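# Place a blue sponge flat on the shelf's top tier

## Task

Put one blue sponge so it rests flat on the upper level of the shelf, without shifting the shelf and while keeping the sponges already there lying flat and separated from one another; at the end neither gripper may be in contact with any sponge.

## Robot and tools

Robot: two arms, left_arm and right_arm, each with a two-finger parallel gripper and a wrist camera. Fixed cameras: cam_head_left and cam_head_right; wrist cameras: cam_left_wrist and cam_right_wrist. All images are 896x504.

Frames. The scene frame has its origin at table-top height, halfway between the nominal arm bases: +x points out over the table, +z up, and left_arm sits on the +y side (arm names do not match image sides). Calibrated bases: left_arm at (+0.028, +0.365, +0.044) m, right_arm at (+0.028, -0.352, +0.027) m, both nearly unrotated, up is +z. Each arm reports its end_effector_position (metres) and end_effector_quat_wxyz in its own base frame, and all offsets for an arm use that base's axes; fixed cameras and the table are in the scene frame. The reported point lies between the finger pads, roughly 1 cm short of the tips. Fingers extend along the gripper's +z and separate along its y. Printed poses may be off by a few cm, more when reaching far.

Row layout (shared by execute_actions and move): one flat list of 14 numbers, each in [-1, 1]: dx, dy, dz, rx, ry, rz, opening for left_arm, then the same seven for right_arm. Always give all 14, even when one arm stays still. dx..rz are an offset, not a pose: they are measured from that arm's Hand target as it was when the action or move began, along its base axes, with rotation about the Hand target's position. Scale: 1.0 = 0.6 m of travel or 180 degrees; rx, ry, rz form one rotation vector. A translation longer than 1.0 may be shortened. Opening is absolute: +1 fully open (0.094 m), -1 closed. Writing 0 for opening is a real command (half open), so to keep a gripper as it is, resend its current value (see Tool commands in results).

execute_actions(actions, cameras): actions is a list of actions; each action is a list of up to 15 rows, each row run for one 1/30 s step, and a short list repeats its final row for the remaining steps. Every row counts from the start-of-action Hand target, not from the preceding row; a new action starts from the updated Hand target, so repeating an offset moves further. Sending six zeros re-commands the arm's current Hand target. An empty actions list returns images and full state; otherwise cameras lists which images to return (["all"], [] or names; an unknown name voids the call).

move(target, speed, blend, opening_speed, blocking, cameras): target is one 14-number row or up to 15 rows; every row is an offset from the same starting Hand targets. Straight-line paths ending together, minimum 0.5 s, capped at 10 s. speed in m/s, 0.002 to 2.9 (default 0.25), rotation capped at twice that in rad/s; one value or one per target. blend (m) rounds corners of a list. opening_speed (0.2 or more, per second on the -1..+1 scale) ramps the fingers; use a low value when closing on a sponge. Openings in later rows apply after arrival and everything stops. Paths do not avoid obstacles or the other arm; faster moves lag, overshoot and hit harder, and aiming far past a contact pushes harder. Steer around an arm's own base rather than near it. blocking=false returns after about 0.5 s while the move continues. The result adds a move: line (done, off_target, moving, held, fault) and limits (paced = pose clipped, held = steps withheld). done means at rest within 10 mm and 2 degrees; it says nothing about contact.

wait(seconds 0 to 10): lets time pass holding commands. stop(): brakes a running move. zoom_image(camera, region [x0,y0,x1,y1] pixels, at most 504x504) enlarges part of that camera's latest image. read_manual gives URDF licences only. finished_scene(scene) ends the current scene with its number; irreversible.

Results: Hand target is the last commanded pose after clipping; the gripper often rests short of it, by a cm or more from friction and weight alone. Resend the missing distance as an offset if needed. Orientation commands are clipped to 40 degrees from the measured orientation per step. grip_measured uses the opening scale and reads slightly wide when empty; it follows the command even after contact, so it does not reveal touch. Soft objects squash more the lower you command. To release, command well above grip_measured. Joint torques include gravity, have offsets and noise, and joints 1-3 wrap at ±28 N m. Joint velocities may read within noise. Action results also list positions at some steps.

Avoid: dropping or throwing the sponge, releasing it while moving, fast impacts, hard pushes, knocking the shelf or other sponges, anything leaving the table, and any contact between the arms (including one gripper closing on the other's fingers). Prolonged straining, stretched-out holds or pushing into unreachable poses heats motors: MOTOR HOT at 75 °C, a fault fold at 90 °C, collapse at 100 °C. After placing, open and lift the gripper clear of every sponge.

Each tool is called after ">>>" by a JSON object that holds its "op" and its "data", one argument or row to a line.

## Session

>>> {"op": "execute_actions", "data": {
  "actions": [],
  "cameras": ["all"]
}}

Scene clock: 0.00 s.
left_arm: end_effector_position=(+0.3102, -0.1452, +0.3743) grip_measured=+1.000 end_effector_quat_wxyz=(+0.489, +0.133, +0.768, -0.392) | right_arm: end_effector_position=(+0.3785, +0.1166, +0.4235) grip_measured=+1.000 end_effector_quat_wxyz=(+0.661, -0.108, +0.741, -0.040)
Joint positions: left_arm=[-0.08 1.058 1.159 -0.397 0.745 -0.301 0.094] | right_arm=[0.462 1.188 1.318 -0.262 0.375 -0.157 0.094]
Joint velocities: within noise
Joint torques (N m): no reading
Motor temperatures (°C): left_arm=[26 28 31 25 24 27 28] | right_arm=[28 32 27 27 27 28 28]
Heat: left arm: 31 °C; right arm: 32 °C.
Hand target: left_arm +0.3047, -0.1459, +0.3923; +0.510, +0.148, +0.752, -0.391 | right_arm +0.3731, +0.1127, +0.4403; +0.677, -0.096, +0.729, -0.035
Tool commands: left_gripper/opening=+1.0 right_gripper/opening=+1.0

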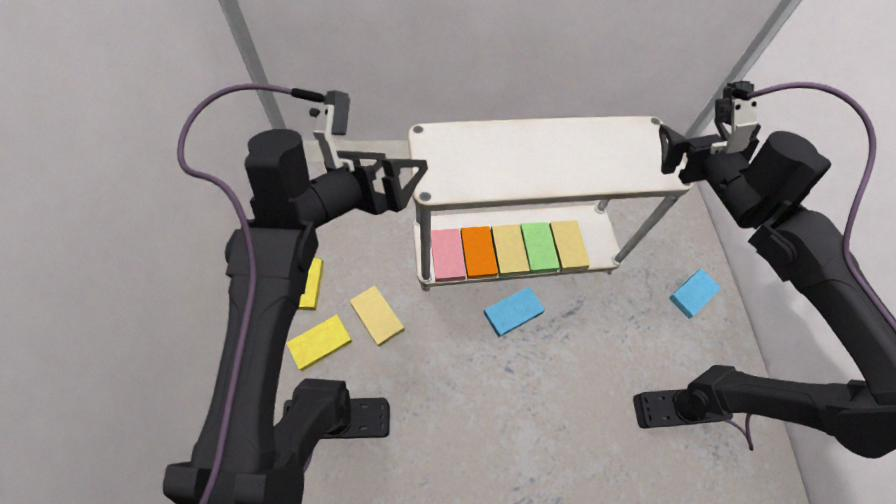

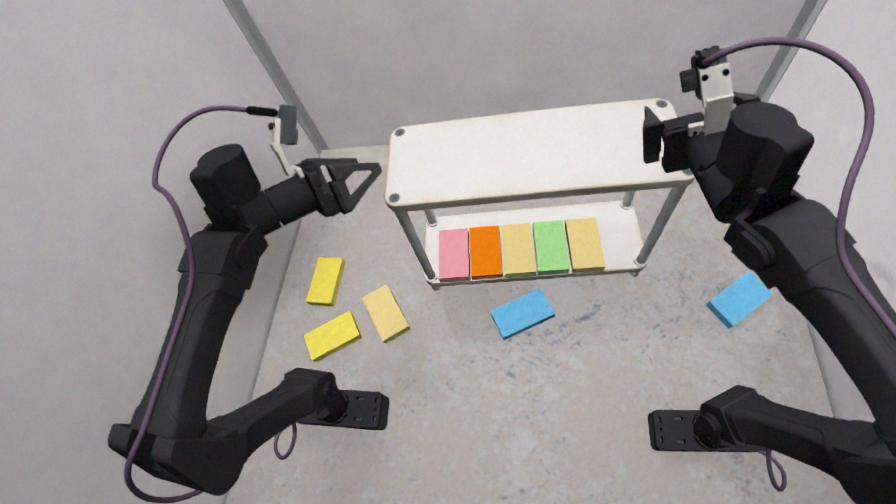

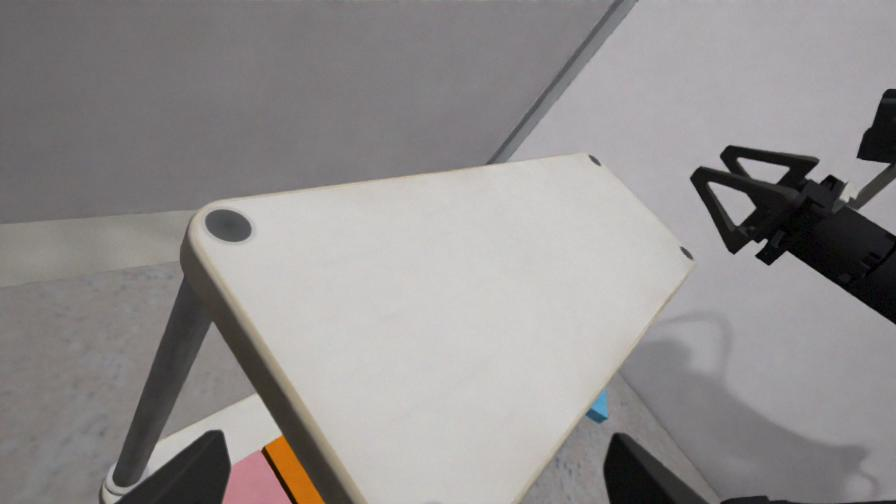

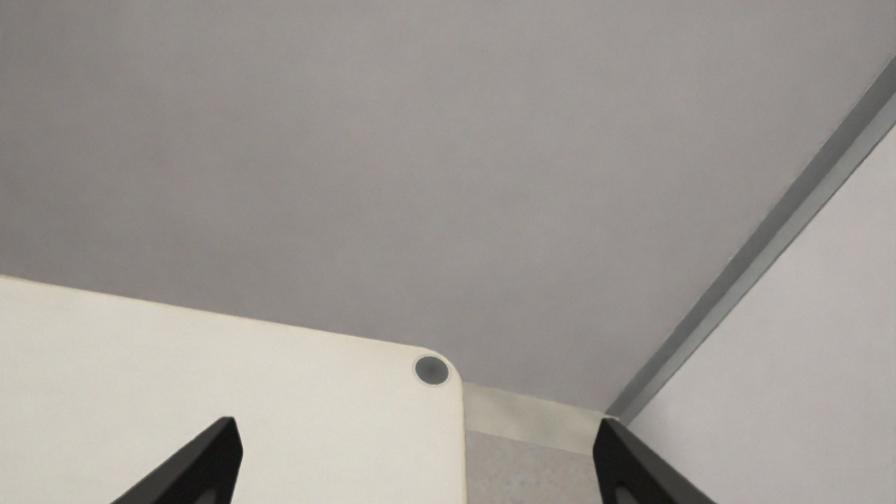

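>>> {"op": "zoom_image", "data": {
  "camera": "cam_head_left",
  "region": [280, 80, 532, 222]
}}

>>> {"op": "zoom_image", "data": {
  "camera": "cam_head_right",
  "region": [260, 80, 512, 222]
}}

Scaled by 2.000 from the camera's 896x504 image, which has a finer 1280x720 frame.

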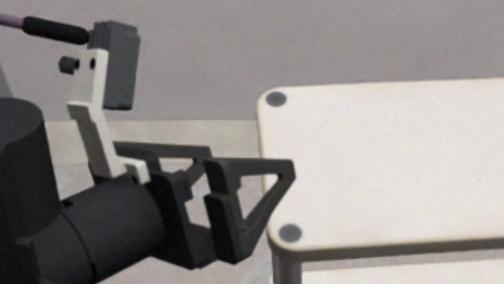

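Scaled by 2.000 from the camera's 896x504 image, which has a finer 1280x720 frame.

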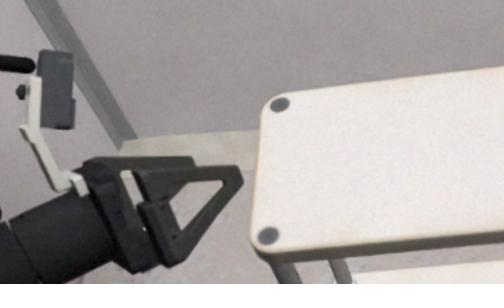

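>>> {"op": "move", "data": {
  "target": [
    [-0.1667, 0, 0.1, 0, 0, 0, 1, 0, 0, 0, 0, 0, 0, 1],
    [-0.198, -0.277, -0.477, 0.2327, 0.0043, -0.129, 1, 0, 0, 0, 0, 0, 0, 1]
  ],
  "speed": 0.25,
  "blend": [0.05, 0],
  "cameras": ["all"]
}}

Scene clock: 14.47 s.
left_arm: end_effector_position=(+0.1800, -0.3065, +0.0994) grip_measured=+1.000 end_effector_quat_wxyz=(+0.307, +0.464, +0.810, -0.184) | right_arm: end_effector_position=(+0.3785, +0.1166, +0.4235) grip_measured=+1.000 end_effector_quat_wxyz=(+0.661, -0.108, +0.741, -0.040)
Joint positions: left_arm=[-1.033 1.317 0.713 -0.234 0.019 0.001 0.094] | right_arm=[0.462 1.188 1.318 -0.262 0.375 -0.157 0.094]
Joint torques (N m): left_arm=[-0.32 -3.25 4.56 1.85 -0.08 0.04] | right_arm=[-0.1 -4.49 6.75 2.2 -0.01 0.01]
Motor temperatures (°C): left_arm=[26 28 33 28 24 27 28] | right_arm=[28 33 28 32 27 28 28]
Heat: left arm: 33 °C; right arm: 33 °C.
Hand target: left_arm +0.1859, -0.3121, +0.1061; +0.332, +0.462, +0.800, -0.192 | right_arm +0.3731, +0.1127, +0.4403; +0.677, -0.096, +0.729, -0.035
Off the commanded pose: left_arm 0.010 m, 3 deg | right_arm 0.018 m, 3 deg.
move: off_target (left_arm, right_arm)

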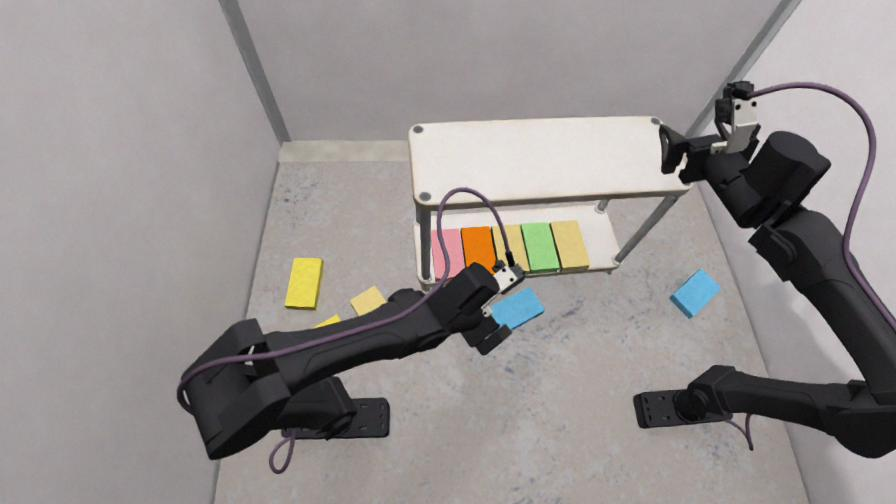

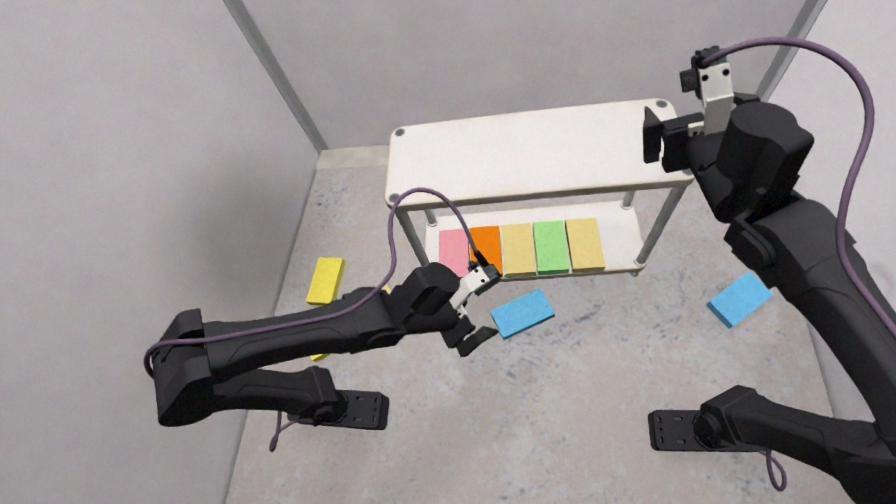

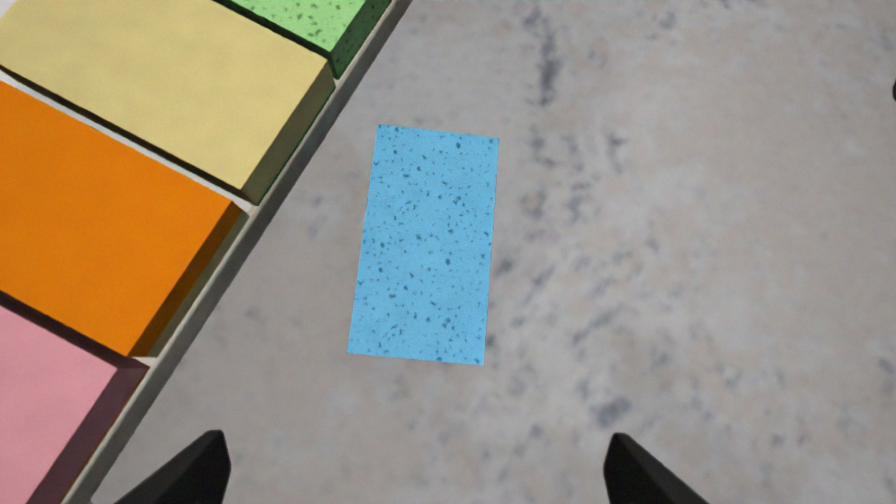

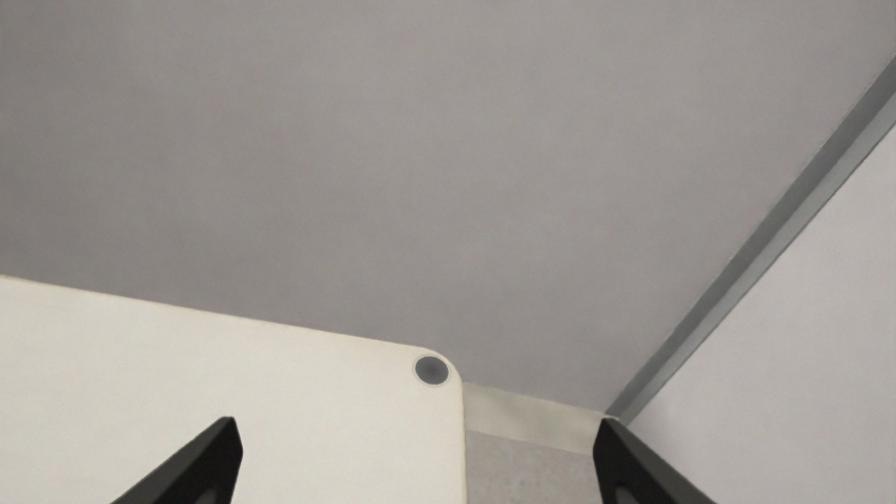

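>>> {"op": "zoom_image", "data": {
  "camera": "cam_head_right",
  "region": [450, 250, 594, 358]
}}

>>> {"op": "zoom_image", "data": {
  "camera": "cam_left_wrist",
  "region": [250, 60, 650, 460]
}}

Scaled by 3.500 from the camera's 896x504 image, which has a finer 1280x720 frame.

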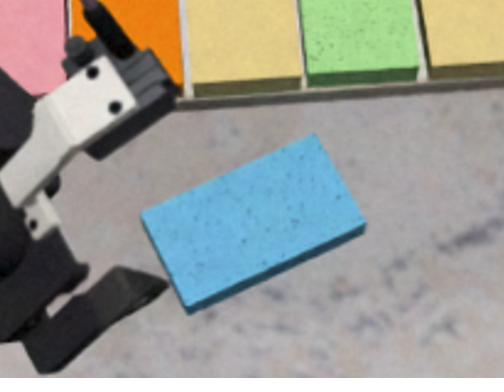

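Scaled by 1.260 from the camera's 896x504 image, which has a finer 1280x720 frame.

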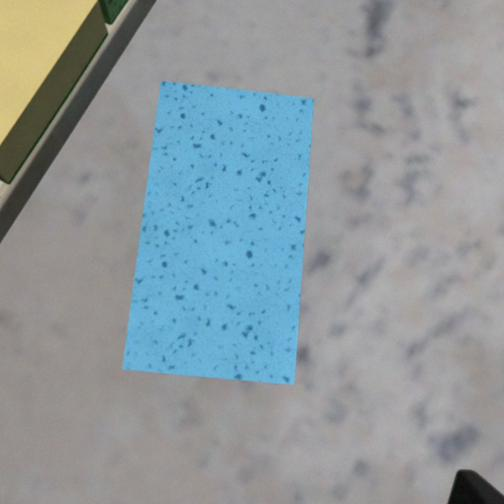

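>>> {"op": "move", "data": {
  "target": [0.0282, -0.0298, -0.0857, 0, 0, -0.0172, 1, 0, 0, 0, 0, 0, 0, 1],
  "speed": 0.12,
  "cameras": ["cam_left_wrist", "cam_head_left", "cam_head_right"]
}}

Scene clock: 19.03 s.
left_arm: end_effector_position=(+0.1974, -0.3255, +0.0495) grip_measured=+1.000 end_effector_quat_wxyz=(+0.308, +0.486, +0.796, -0.187) | right_arm: end_effector_position=(+0.3785, +0.1166, +0.4235) grip_measured=+1.000 end_effector_quat_wxyz=(+0.661, -0.108, +0.741, -0.040)
Joint positions: left_arm=[-0.998 1.535 0.663 0.036 0.065 0.073 0.094] | right_arm=[0.462 1.188 1.318 -0.262 0.375 -0.157 0.094]
Joint torques (N m): left_arm=[0.53 -4.03 4 1.88 0.14 0.04] | right_arm=[-0.1 -4.51 6.75 2.2 -0.01 0.01]
Heat: left arm: 33 °C; right arm: 33 °C.
Hand target: left_arm +0.2028, -0.3299, +0.0547; +0.327, +0.483, +0.787, -0.201 | right_arm +0.3731, +0.1127, +0.4403; +0.677, -0.096, +0.729, -0.035
Off the commanded pose: left_arm 0.009 m, 3 deg | right_arm 0.018 m, 3 deg.
move: off_target (left_arm, right_arm)
Images, in order (width x height): cam_head_left 896x504, cam_head_right 896x504, cam_left_wrist 896x504.

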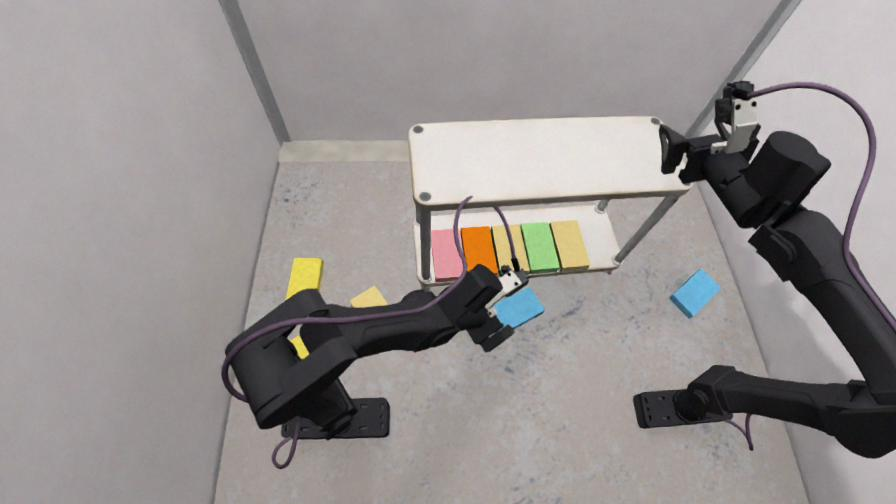

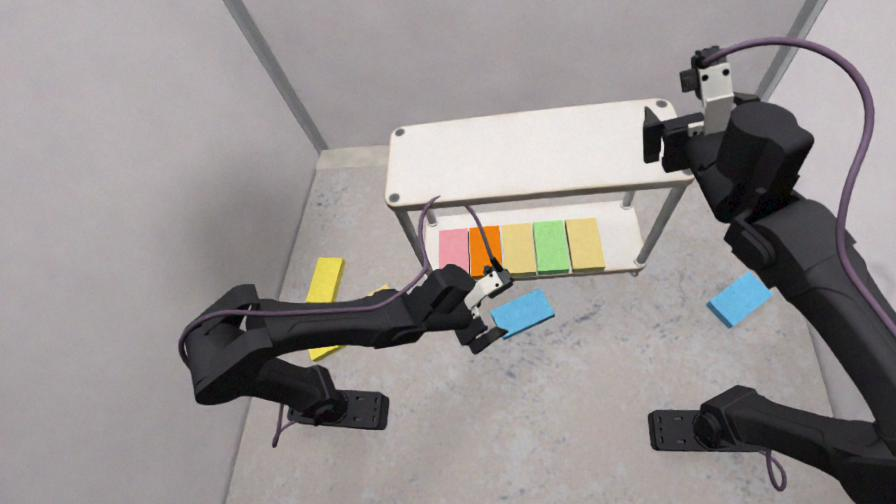

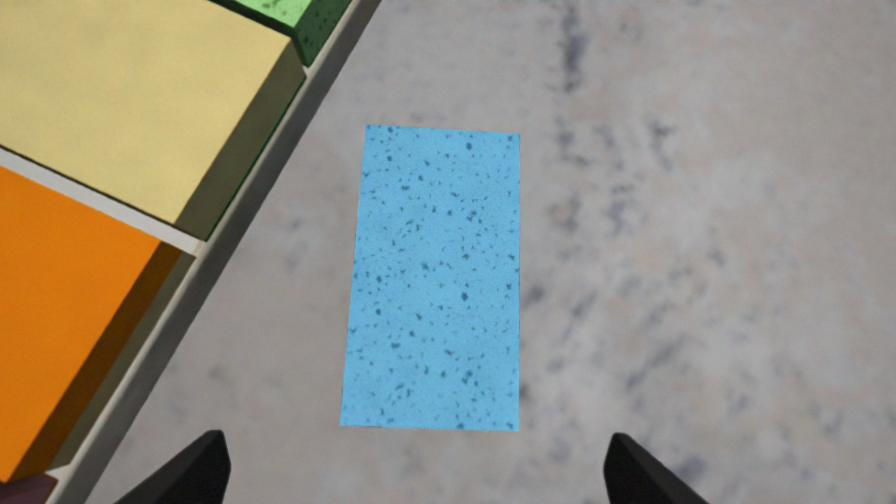

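>>> {"op": "move", "data": {
  "target": [0.0472, -0.0967, -0.1092, 0, 0, -0.0067, 1, 0, 0, 0, 0, 0, 0, 1],
  "speed": 0.12,
  "cameras": ["cam_left_wrist", "cam_head_left", "cam_head_right"]
}}

Scene clock: 22.60 s.
left_arm: end_effector_position=(+0.2212, -0.3638, -0.0290) grip_measured=+1.000 end_effector_quat_wxyz=(+0.292, +0.493, +0.800, -0.180) | right_arm: end_effector_position=(+0.3785, +0.1166, +0.4235) grip_measured=+1.000 end_effector_quat_wxyz=(+0.661, -0.108, +0.741, -0.040)
Joint positions: left_arm=[-0.998 1.946 0.771 0.301 0.07 0.082 0.094] | right_arm=[0.462 1.188 1.318 -0.262 0.375 -0.157 0.094]
Joint torques (N m): left_arm=[-0.35 -5.76 6.97 1.76 0.13 0.02] | right_arm=[-0.1 -4.51 6.74 2.2 -0.01 0.01]
Heat: left arm: 33 °C; right arm: 34 °C.
Hand target: left_arm +0.2311, -0.3880, -0.0108; +0.324, +0.492, +0.782, -0.204 | right_arm +0.3731, +0.1127, +0.4403; +0.677, -0.096, +0.729, -0.035
Off the commanded pose: left_arm 0.032 m, 5 deg | right_arm 0.018 m, 3 deg.
move: off_target (left_arm, right_arm)
Images, in order (width x height): cam_head_left 896x504, cam_head_right 896x504, cam_left_wrist 896x504.

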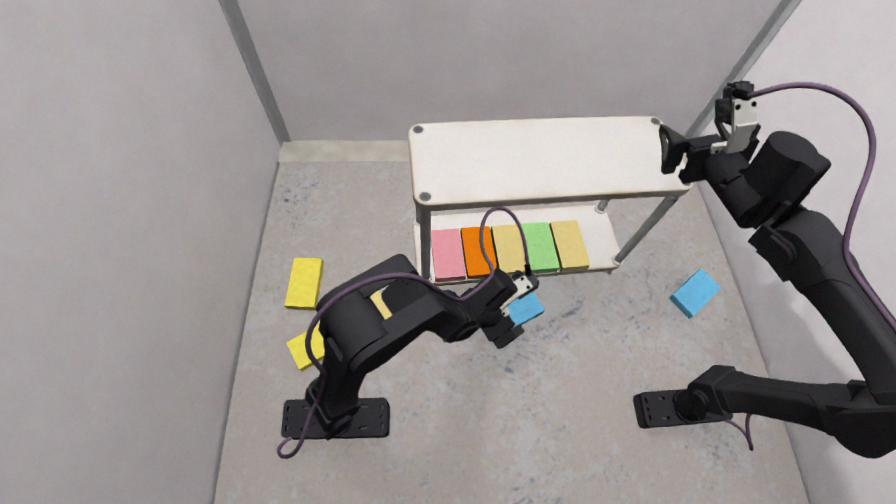

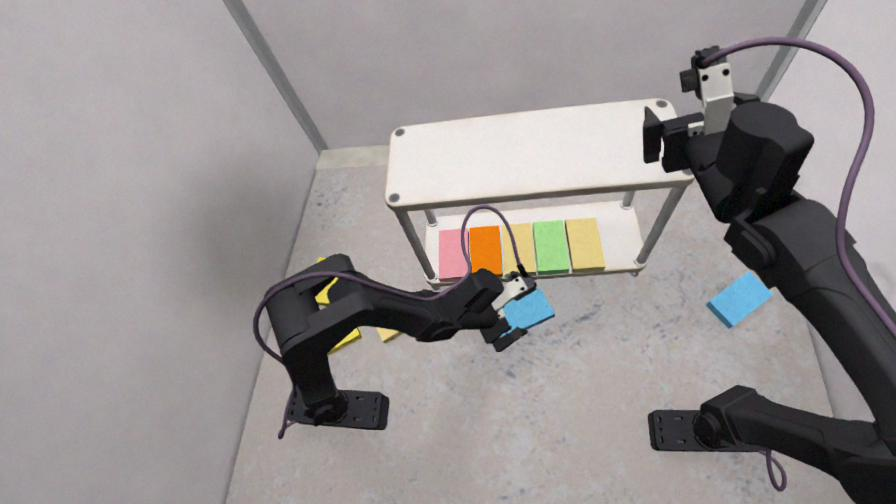

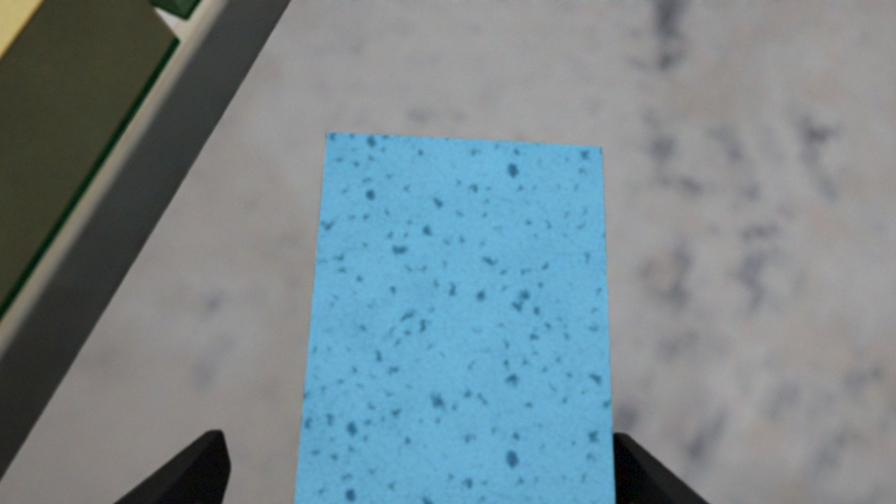

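>>> {"op": "move", "data": {
  "target": [0.005, -0.0342, 0.0133, 0, 0, 0, 1, 0, 0, 0, 0, 0, 0, 1],
  "speed": 0.08,
  "cameras": ["cam_left_wrist", "cam_head_right"]
}}

Scene clock: 24.87 s.
left_arm: end_effector_position=(+0.2308, -0.3942, -0.0139) grip_measured=+1.000 end_effector_quat_wxyz=(+0.314, +0.494, +0.787, -0.195) | right_arm: end_effector_position=(+0.3785, +0.1166, +0.4235) grip_measured=+1.000 end_effector_quat_wxyz=(+0.661, -0.108, +0.741, -0.040)
Joint positions: left_arm=[-1.016 1.981 0.864 0.301 0.07 0.078 0.094] | right_arm=[0.462 1.188 1.318 -0.262 0.375 -0.157 0.094]
Joint torques (N m): left_arm=[-0.36 -6.53 7.39 1.24 -0.05 -0.07] | right_arm=[-0.1 -4.51 6.75 2.2 -0.01 0.01]
Heat: left arm: 33 °C; right arm: 34 °C.
Hand target: left_arm +0.2341, -0.4085, -0.0028; +0.324, +0.492, +0.782, -0.204 | right_arm +0.3731, +0.1127, +0.4403; +0.677, -0.096, +0.729, -0.035
Off the commanded pose: left_arm 0.018 m, 2 deg | right_arm 0.018 m, 3 deg.
move: off_target (left_arm, right_arm)
Images, in order (width x height): cam_head_right 896x504, cam_left_wrist 896x504.

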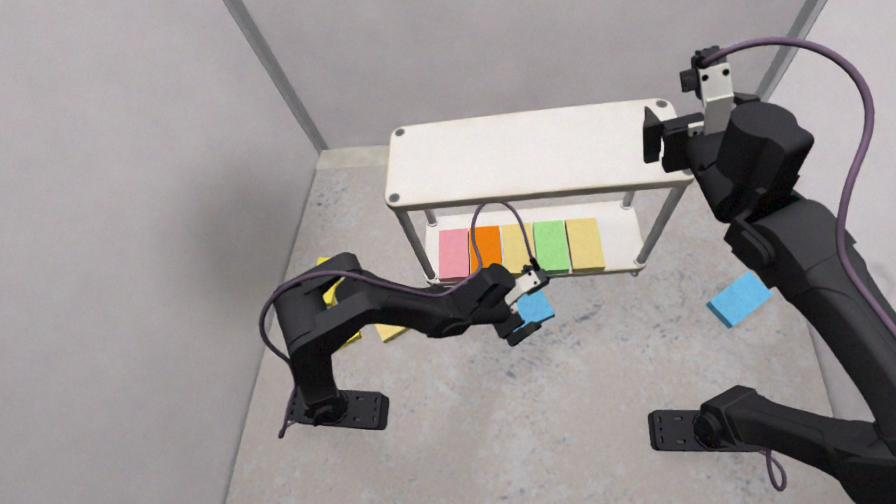

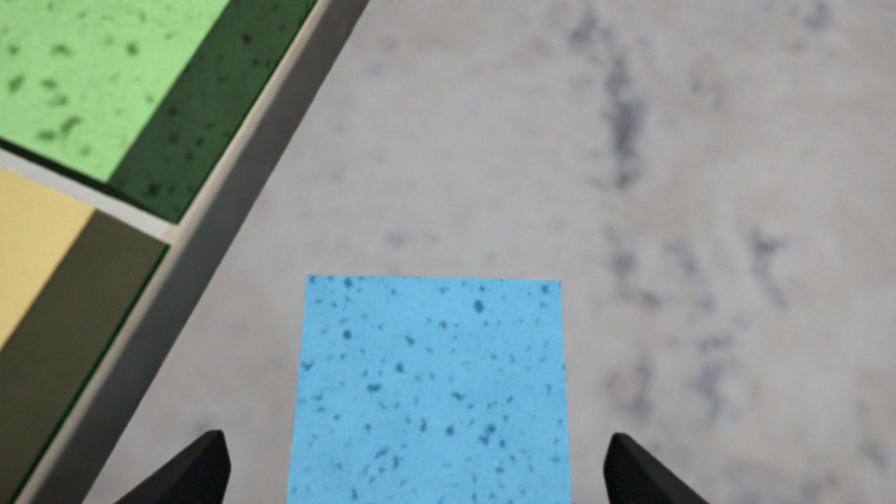

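>>> {"op": "move", "data": {
  "target": [-0.0072, 0.0145, -0.0168, 0, 0, 0, 1, 0, 0, 0, 0, 0, 0, 1],
  "speed": 0.05,
  "cameras": ["cam_left_wrist", "cam_head_right"]
}}

Scene clock: 26.13 s.
left_arm: end_effector_position=(+0.2304, -0.3935, -0.0166) grip_measured=+1.000 end_effector_quat_wxyz=(+0.311, +0.495, +0.788, -0.194) | right_arm: end_effector_position=(+0.3785, +0.1166, +0.4235) grip_measured=+1.000 end_effector_quat_wxyz=(+0.661, -0.108, +0.741, -0.040)
Joint positions: left_arm=[-1.016 1.988 0.864 0.301 0.07 0.078 0.094] | right_arm=[0.462 1.188 1.318 -0.262 0.375 -0.157 0.094]
Joint torques (N m): left_arm=[-0.2 -6.6 3.56 1.75 -0.04 -0.06] | right_arm=[-0.1 -4.49 6.75 2.2 -0.01 0.01]
Heat: left arm: 33 °C; right arm: 34 °C.
Hand target: left_arm +0.2298, -0.3998, -0.0129; +0.324, +0.492, +0.782, -0.204 | right_arm +0.3731, +0.1127, +0.4403; +0.677, -0.096, +0.729, -0.035
Off the commanded pose: left_arm 0.007 m, 2 deg | right_arm 0.018 m, 3 deg.
move: off_target (right_arm)
Images, in order (width x height): cam_head_right 896x504, cam_left_wrist 896x504.

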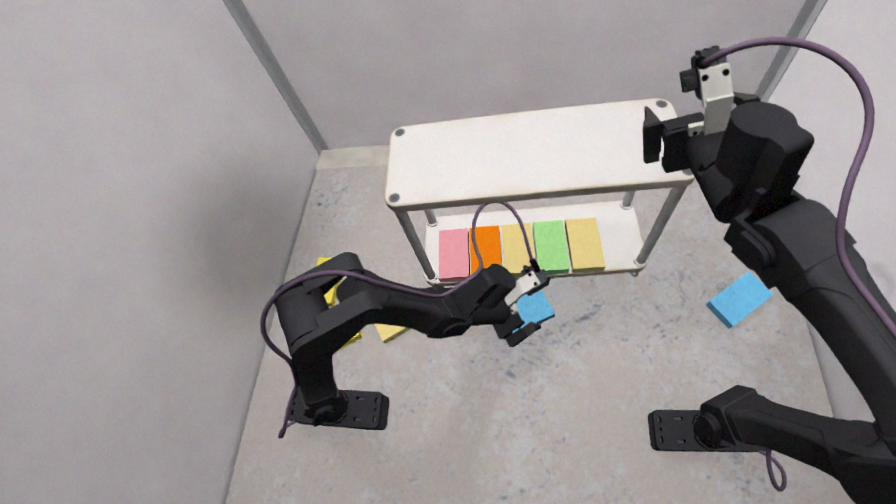

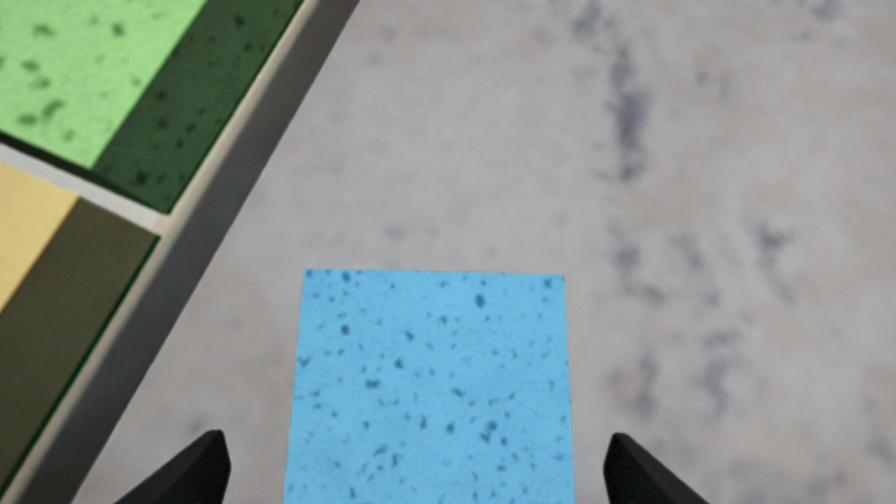

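>>> {"op": "zoom_image", "data": {
  "camera": "cam_head_right",
  "region": [460, 240, 604, 348]
}}

Scaled by 3.500 from the camera's 896x504 image, which has a finer 1280x720 frame.

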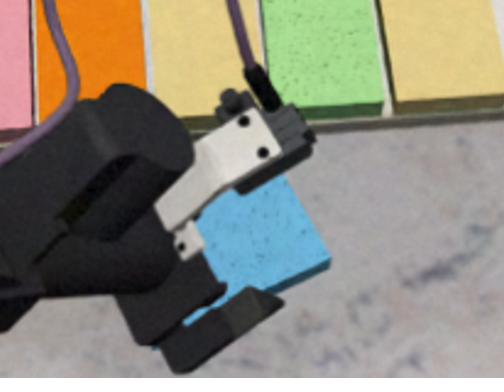

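>>> {"op": "move", "data": {
  "target": [-0.0067, 0.0133, -0.015, 0, 0, 0, 1, 0, 0, 0, 0, 0, 0, 1],
  "speed": 0.05,
  "cameras": ["cam_left_wrist"]
}}

Scene clock: 29.30 s.
left_arm: end_effector_position=(+0.2250, -0.3849, -0.0271) grip_measured=+1.000 end_effector_quat_wxyz=(+0.306, +0.496, +0.790, -0.192) | right_arm: end_effector_position=(+0.3785, +0.1166, +0.4235) grip_measured=+1.000 end_effector_quat_wxyz=(+0.661, -0.108, +0.741, -0.040)
Joint positions: left_arm=[-1.016 1.995 0.823 0.338 0.07 0.078 0.094] | right_arm=[0.462 1.188 1.318 -0.262 0.375 -0.157 0.094]
Joint torques (N m): left_arm=[-0.01 -6.41 3.04 1.85 -0.01 -0.04] | right_arm=[-0.09 -4.51 6.75 2.2 -0.01 0.01]
Heat: left arm: 33 °C; right arm: 35 °C.
Hand target: left_arm +0.2258, -0.3918, -0.0219; +0.324, +0.492, +0.782, -0.204 | right_arm +0.3731, +0.1127, +0.4403; +0.677, -0.096, +0.729, -0.035
Off the commanded pose: left_arm 0.009 m, 3 deg | right_arm 0.018 m, 3 deg.
move: off_target (left_arm, right_arm)
Images, in order (width x height): cam_left_wrist 896x504.

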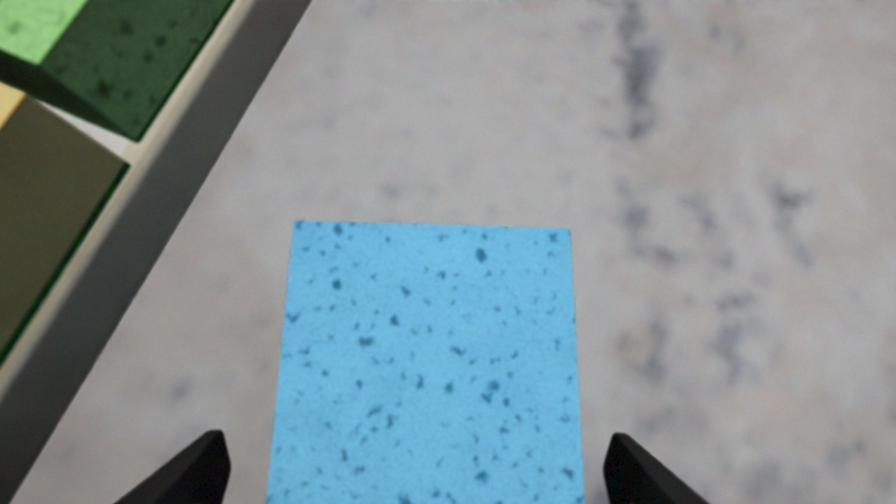

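>>> {"op": "move", "data": {
  "target": [0, 0, 0, 0, 0, 0, 0.36, 0, 0, 0, 0, 0, 0, 1],
  "speed": 0.05,
  "opening_speed": 0.4,
  "cameras": ["cam_left_wrist"]
}}

Scene clock: 31.90 s.
left_arm: end_effector_position=(+0.2252, -0.3851, -0.0268) grip_measured=+0.364 end_effector_quat_wxyz=(+0.307, +0.495, +0.790, -0.192) | right_arm: end_effector_position=(+0.3785, +0.1166, +0.4235) grip_measured=+1.000 end_effector_quat_wxyz=(+0.661, -0.108, +0.741, -0.040)
Joint positions: left_arm=[-1.016 1.995 0.823 0.34 0.07 0.076 0.064] | right_arm=[0.462 1.188 1.318 -0.262 0.375 -0.157 0.094]
Joint velocities: left_arm=[0.012 0.002 0.002 -0.022 -0.007 0.081 -0.004] | right_arm=[within noise]
Joint torques (N m): left_arm=[-0.03 -6.39 3.03 1.86 -0.03 -0.04] | right_arm=[-0.09 -4.51 6.75 2.2 -0.01 0.01]
Heat: left arm: 32 °C; right arm: 35 °C.
Hand target: left_arm +0.2258, -0.3918, -0.0219; +0.324, +0.492, +0.782, -0.204 | right_arm +0.3731, +0.1127, +0.4403; +0.677, -0.096, +0.729, -0.035
Off the commanded pose: left_arm 0.008 m, 3 deg | right_arm 0.018 m, 3 deg.
move: off_target (left_arm, right_arm)
Images, in order (width x height): cam_left_wrist 896x504.

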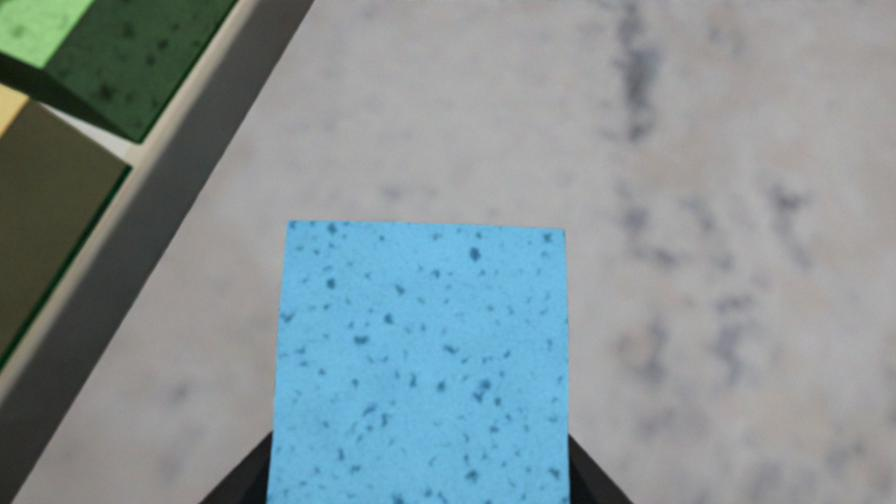

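>>> {"op": "move", "data": {
  "target": [0, 0, 0, 0, 0, 0, 0.26, 0, 0, 0, 0, 0, 0, 1],
  "speed": 0.05,
  "opening_speed": 0.25,
  "cameras": ["cam_left_wrist"]
}}

Scene clock: 33.00 s.
left_arm: end_effector_position=(+0.2252, -0.3851, -0.0268) grip_measured=+0.350 end_effector_quat_wxyz=(+0.307, +0.495, +0.790, -0.192) | right_arm: end_effector_position=(+0.3785, +0.1166, +0.4235) grip_measured=+1.000 end_effector_quat_wxyz=(+0.661, -0.108, +0.741, -0.040)
Joint positions: left_arm=[-1.016 1.995 0.823 0.34 0.07 0.076 0.063] | right_arm=[0.462 1.188 1.318 -0.262 0.375 -0.157 0.094]
Joint torques (N m): left_arm=[-0.05 -6.41 3.07 1.85 -0.03 -0.05] | right_arm=[-0.09 -4.51 6.74 2.2 -0.01 0.01]
Heat: left arm: 32 °C; right arm: 35 °C.
Hand target: left_arm +0.2258, -0.3918, -0.0219; +0.324, +0.492, +0.782, -0.204 | right_arm +0.3731, +0.1127, +0.4403; +0.677, -0.096, +0.729, -0.035
Off the commanded pose: left_arm 0.008 m, 3 deg | right_arm 0.018 m, 3 deg.
move: off_target (left_arm, right_arm)
Images, in order (width x height): cam_left_wrist 896x504.

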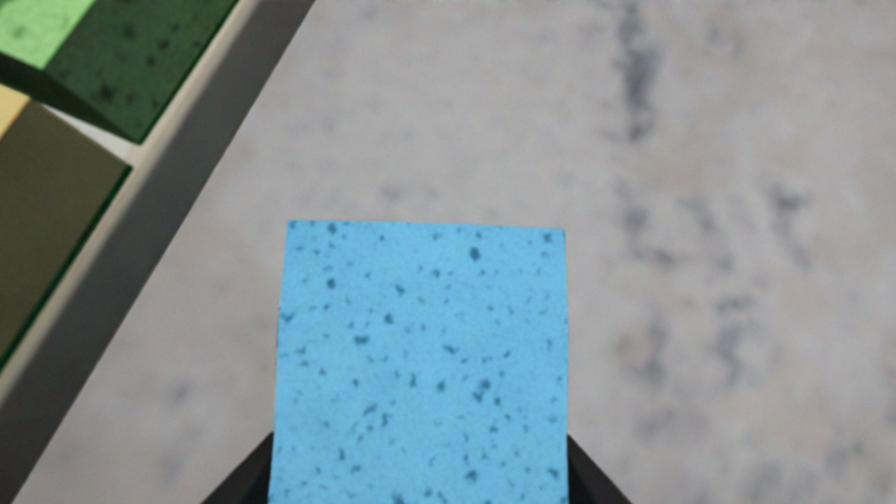

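>>> {"op": "move", "data": {
  "target": [
    [0, 0, 0.05, 0, 0, 0, 0.26, 0, 0, 0, 0, 0, 0, 1],
    [-0.018, 0.0363, 0.12, 0, 0, 0, 0.26, 0, 0, 0, 0, 0, 0, 1]
  ],
  "speed": 0.1,
  "blend": [0.02, 0],
  "cameras": ["cam_left_wrist", "cam_head_left", "cam_head_right"]
}}

Scene clock: 36.70 s.
left_arm: end_effector_position=(+0.2195, -0.3759, +0.0435) grip_measured=+0.349 end_effector_quat_wxyz=(+0.327, +0.491, +0.782, -0.202) | right_arm: end_effector_position=(+0.3785, +0.1166, +0.4235) grip_measured=+1.000 end_effector_quat_wxyz=(+0.661, -0.108, +0.741, -0.040)
Joint positions: left_arm=[-1.016 1.741 0.812 0.145 0.07 0.076 0.063] | right_arm=[0.462 1.188 1.318 -0.262 0.375 -0.157 0.094]
Joint torques (N m): left_arm=[0.51 -8.47 3.81 1.11 0.04 0] | right_arm=[-0.1 -4.49 6.75 2.2 -0.01 0.01]
Heat: left arm: 32 °C; right arm: 36 °C.
Hand target: left_arm +0.2150, -0.3700, +0.0501; +0.324, +0.492, +0.782, -0.204 | right_arm +0.3731, +0.1127, +0.4403; +0.677, -0.096, +0.729, -0.035
Off the commanded pose: left_arm 0.010 m, 0 deg | right_arm 0.018 m, 3 deg.
move: off_target (right_arm); blend cut to 0.0149 m at target 1
Images, in order (width x height): cam_head_left 896x504, cam_head_right 896x504, cam_left_wrist 896x504.

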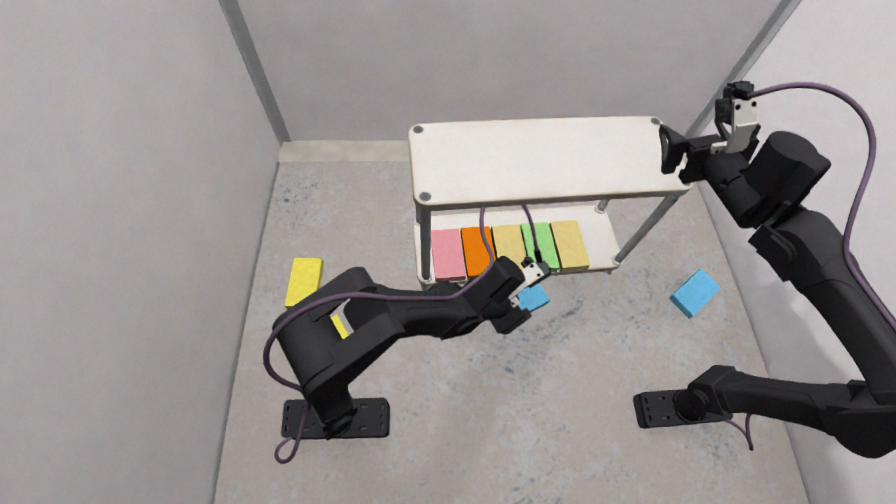

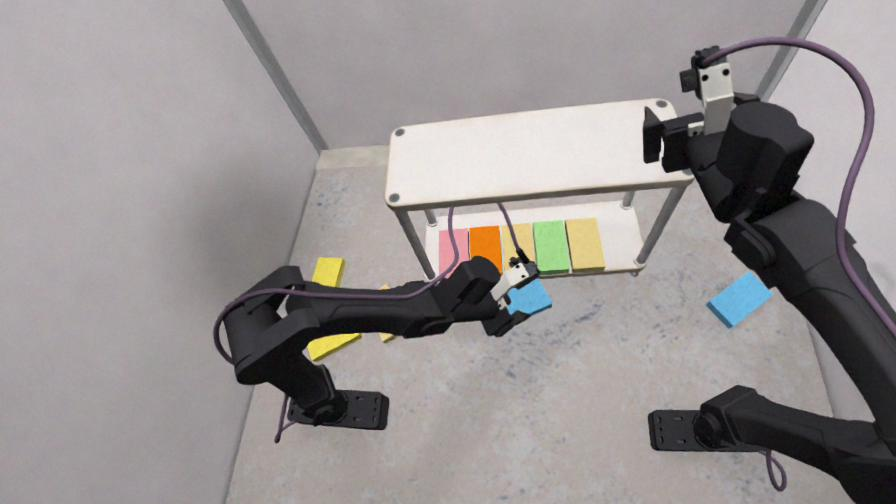

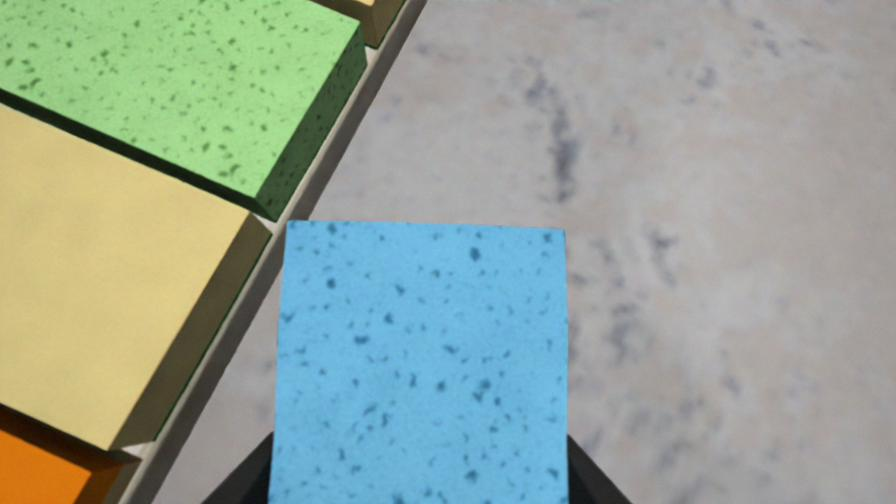

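>>> {"op": "move", "data": {
  "target": [
    [-0.075, 0.1667, 0.3333, 0, 0, 0.03, 0.26, 0, 0, 0, 0, 0, 0, 1],
    [0.0035, 0.201, 0.56, 0, 0, 0.089, 0.26, 0, 0, 0, 0, 0, 0, 1]
  ],
  "speed": 0.15,
  "blend": [0.03, 0],
  "cameras": ["cam_left_wrist", "cam_head_left", "cam_head_right"]
}}

Scene clock: 40.80 s.
left_arm: end_effector_position=(+0.2168, -0.2576, +0.3723) grip_measured=+0.349 end_effector_quat_wxyz=(+0.338, +0.390, +0.842, -0.157) | right_arm: end_effector_position=(+0.3785, +0.1166, +0.4235) grip_measured=+1.000 end_effector_quat_wxyz=(+0.661, -0.108, +0.741, -0.040)
Joint positions: left_arm=[-0.878 1.42 1.931 -1.317 -0.007 -0.007 0.063] | right_arm=[0.462 1.188 1.318 -0.262 0.375 -0.157 0.094]
Joint torques (N m): left_arm=[0.44 -2.81 8.2 1.09 -0.07 -0.08] | right_arm=[-0.09 -4.49 6.75 2.2 -0.01 0.01]
Heat: left arm: 33 °C; right arm: 36 °C.
Hand target: left_arm +0.2171, -0.2494, +0.3861; +0.350, +0.378, +0.843, -0.157 | right_arm +0.3731, +0.1127, +0.4403; +0.677, -0.096, +0.729, -0.035
Off the commanded pose: left_arm 0.016 m, 2 deg | right_arm 0.018 m, 3 deg.
move: off_target (left_arm, right_arm)
Images, in order (width x height): cam_head_left 896x504, cam_head_right 896x504, cam_left_wrist 896x504.

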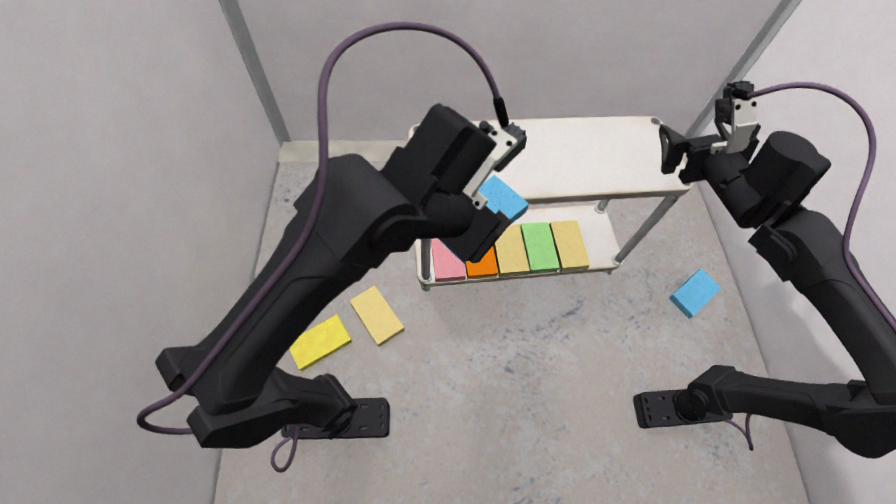

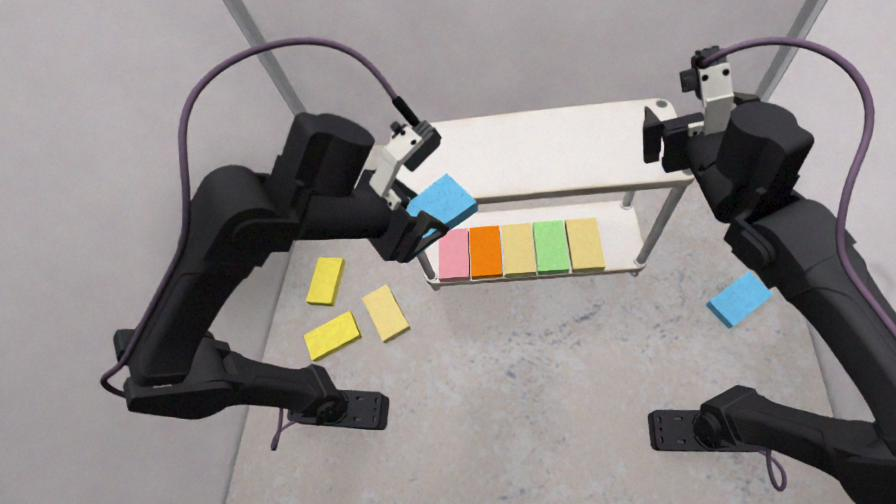

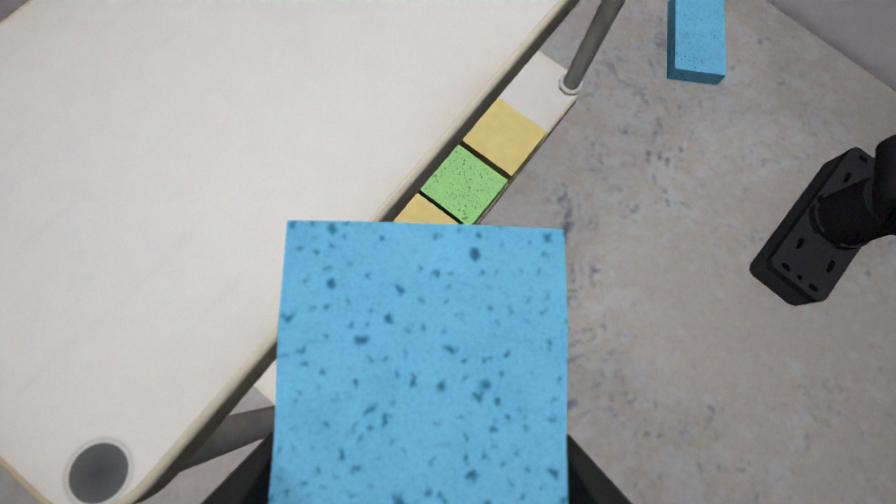

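>>> {"op": "zoom_image", "data": {
  "camera": "cam_left_wrist",
  "region": [0, 300, 300, 504]
}}

>>> {"op": "zoom_image", "data": {
  "camera": "cam_left_wrist",
  "region": [300, 0, 700, 260]
}}

Scaled by 1.680 from the camera's 896x504 image, which has a finer 1280x720 frame.

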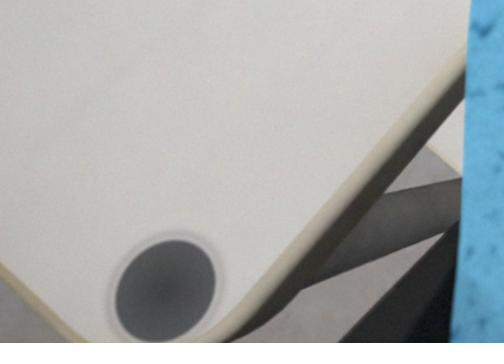

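Scaled by 1.260 from the camera's 896x504 image, which has a finer 1280x720 frame.

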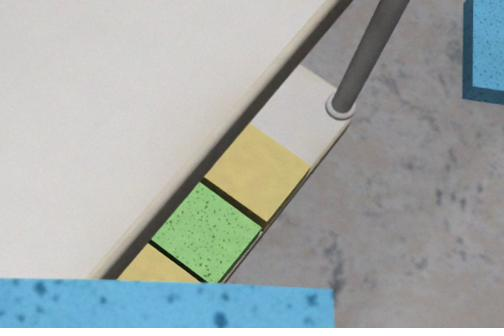

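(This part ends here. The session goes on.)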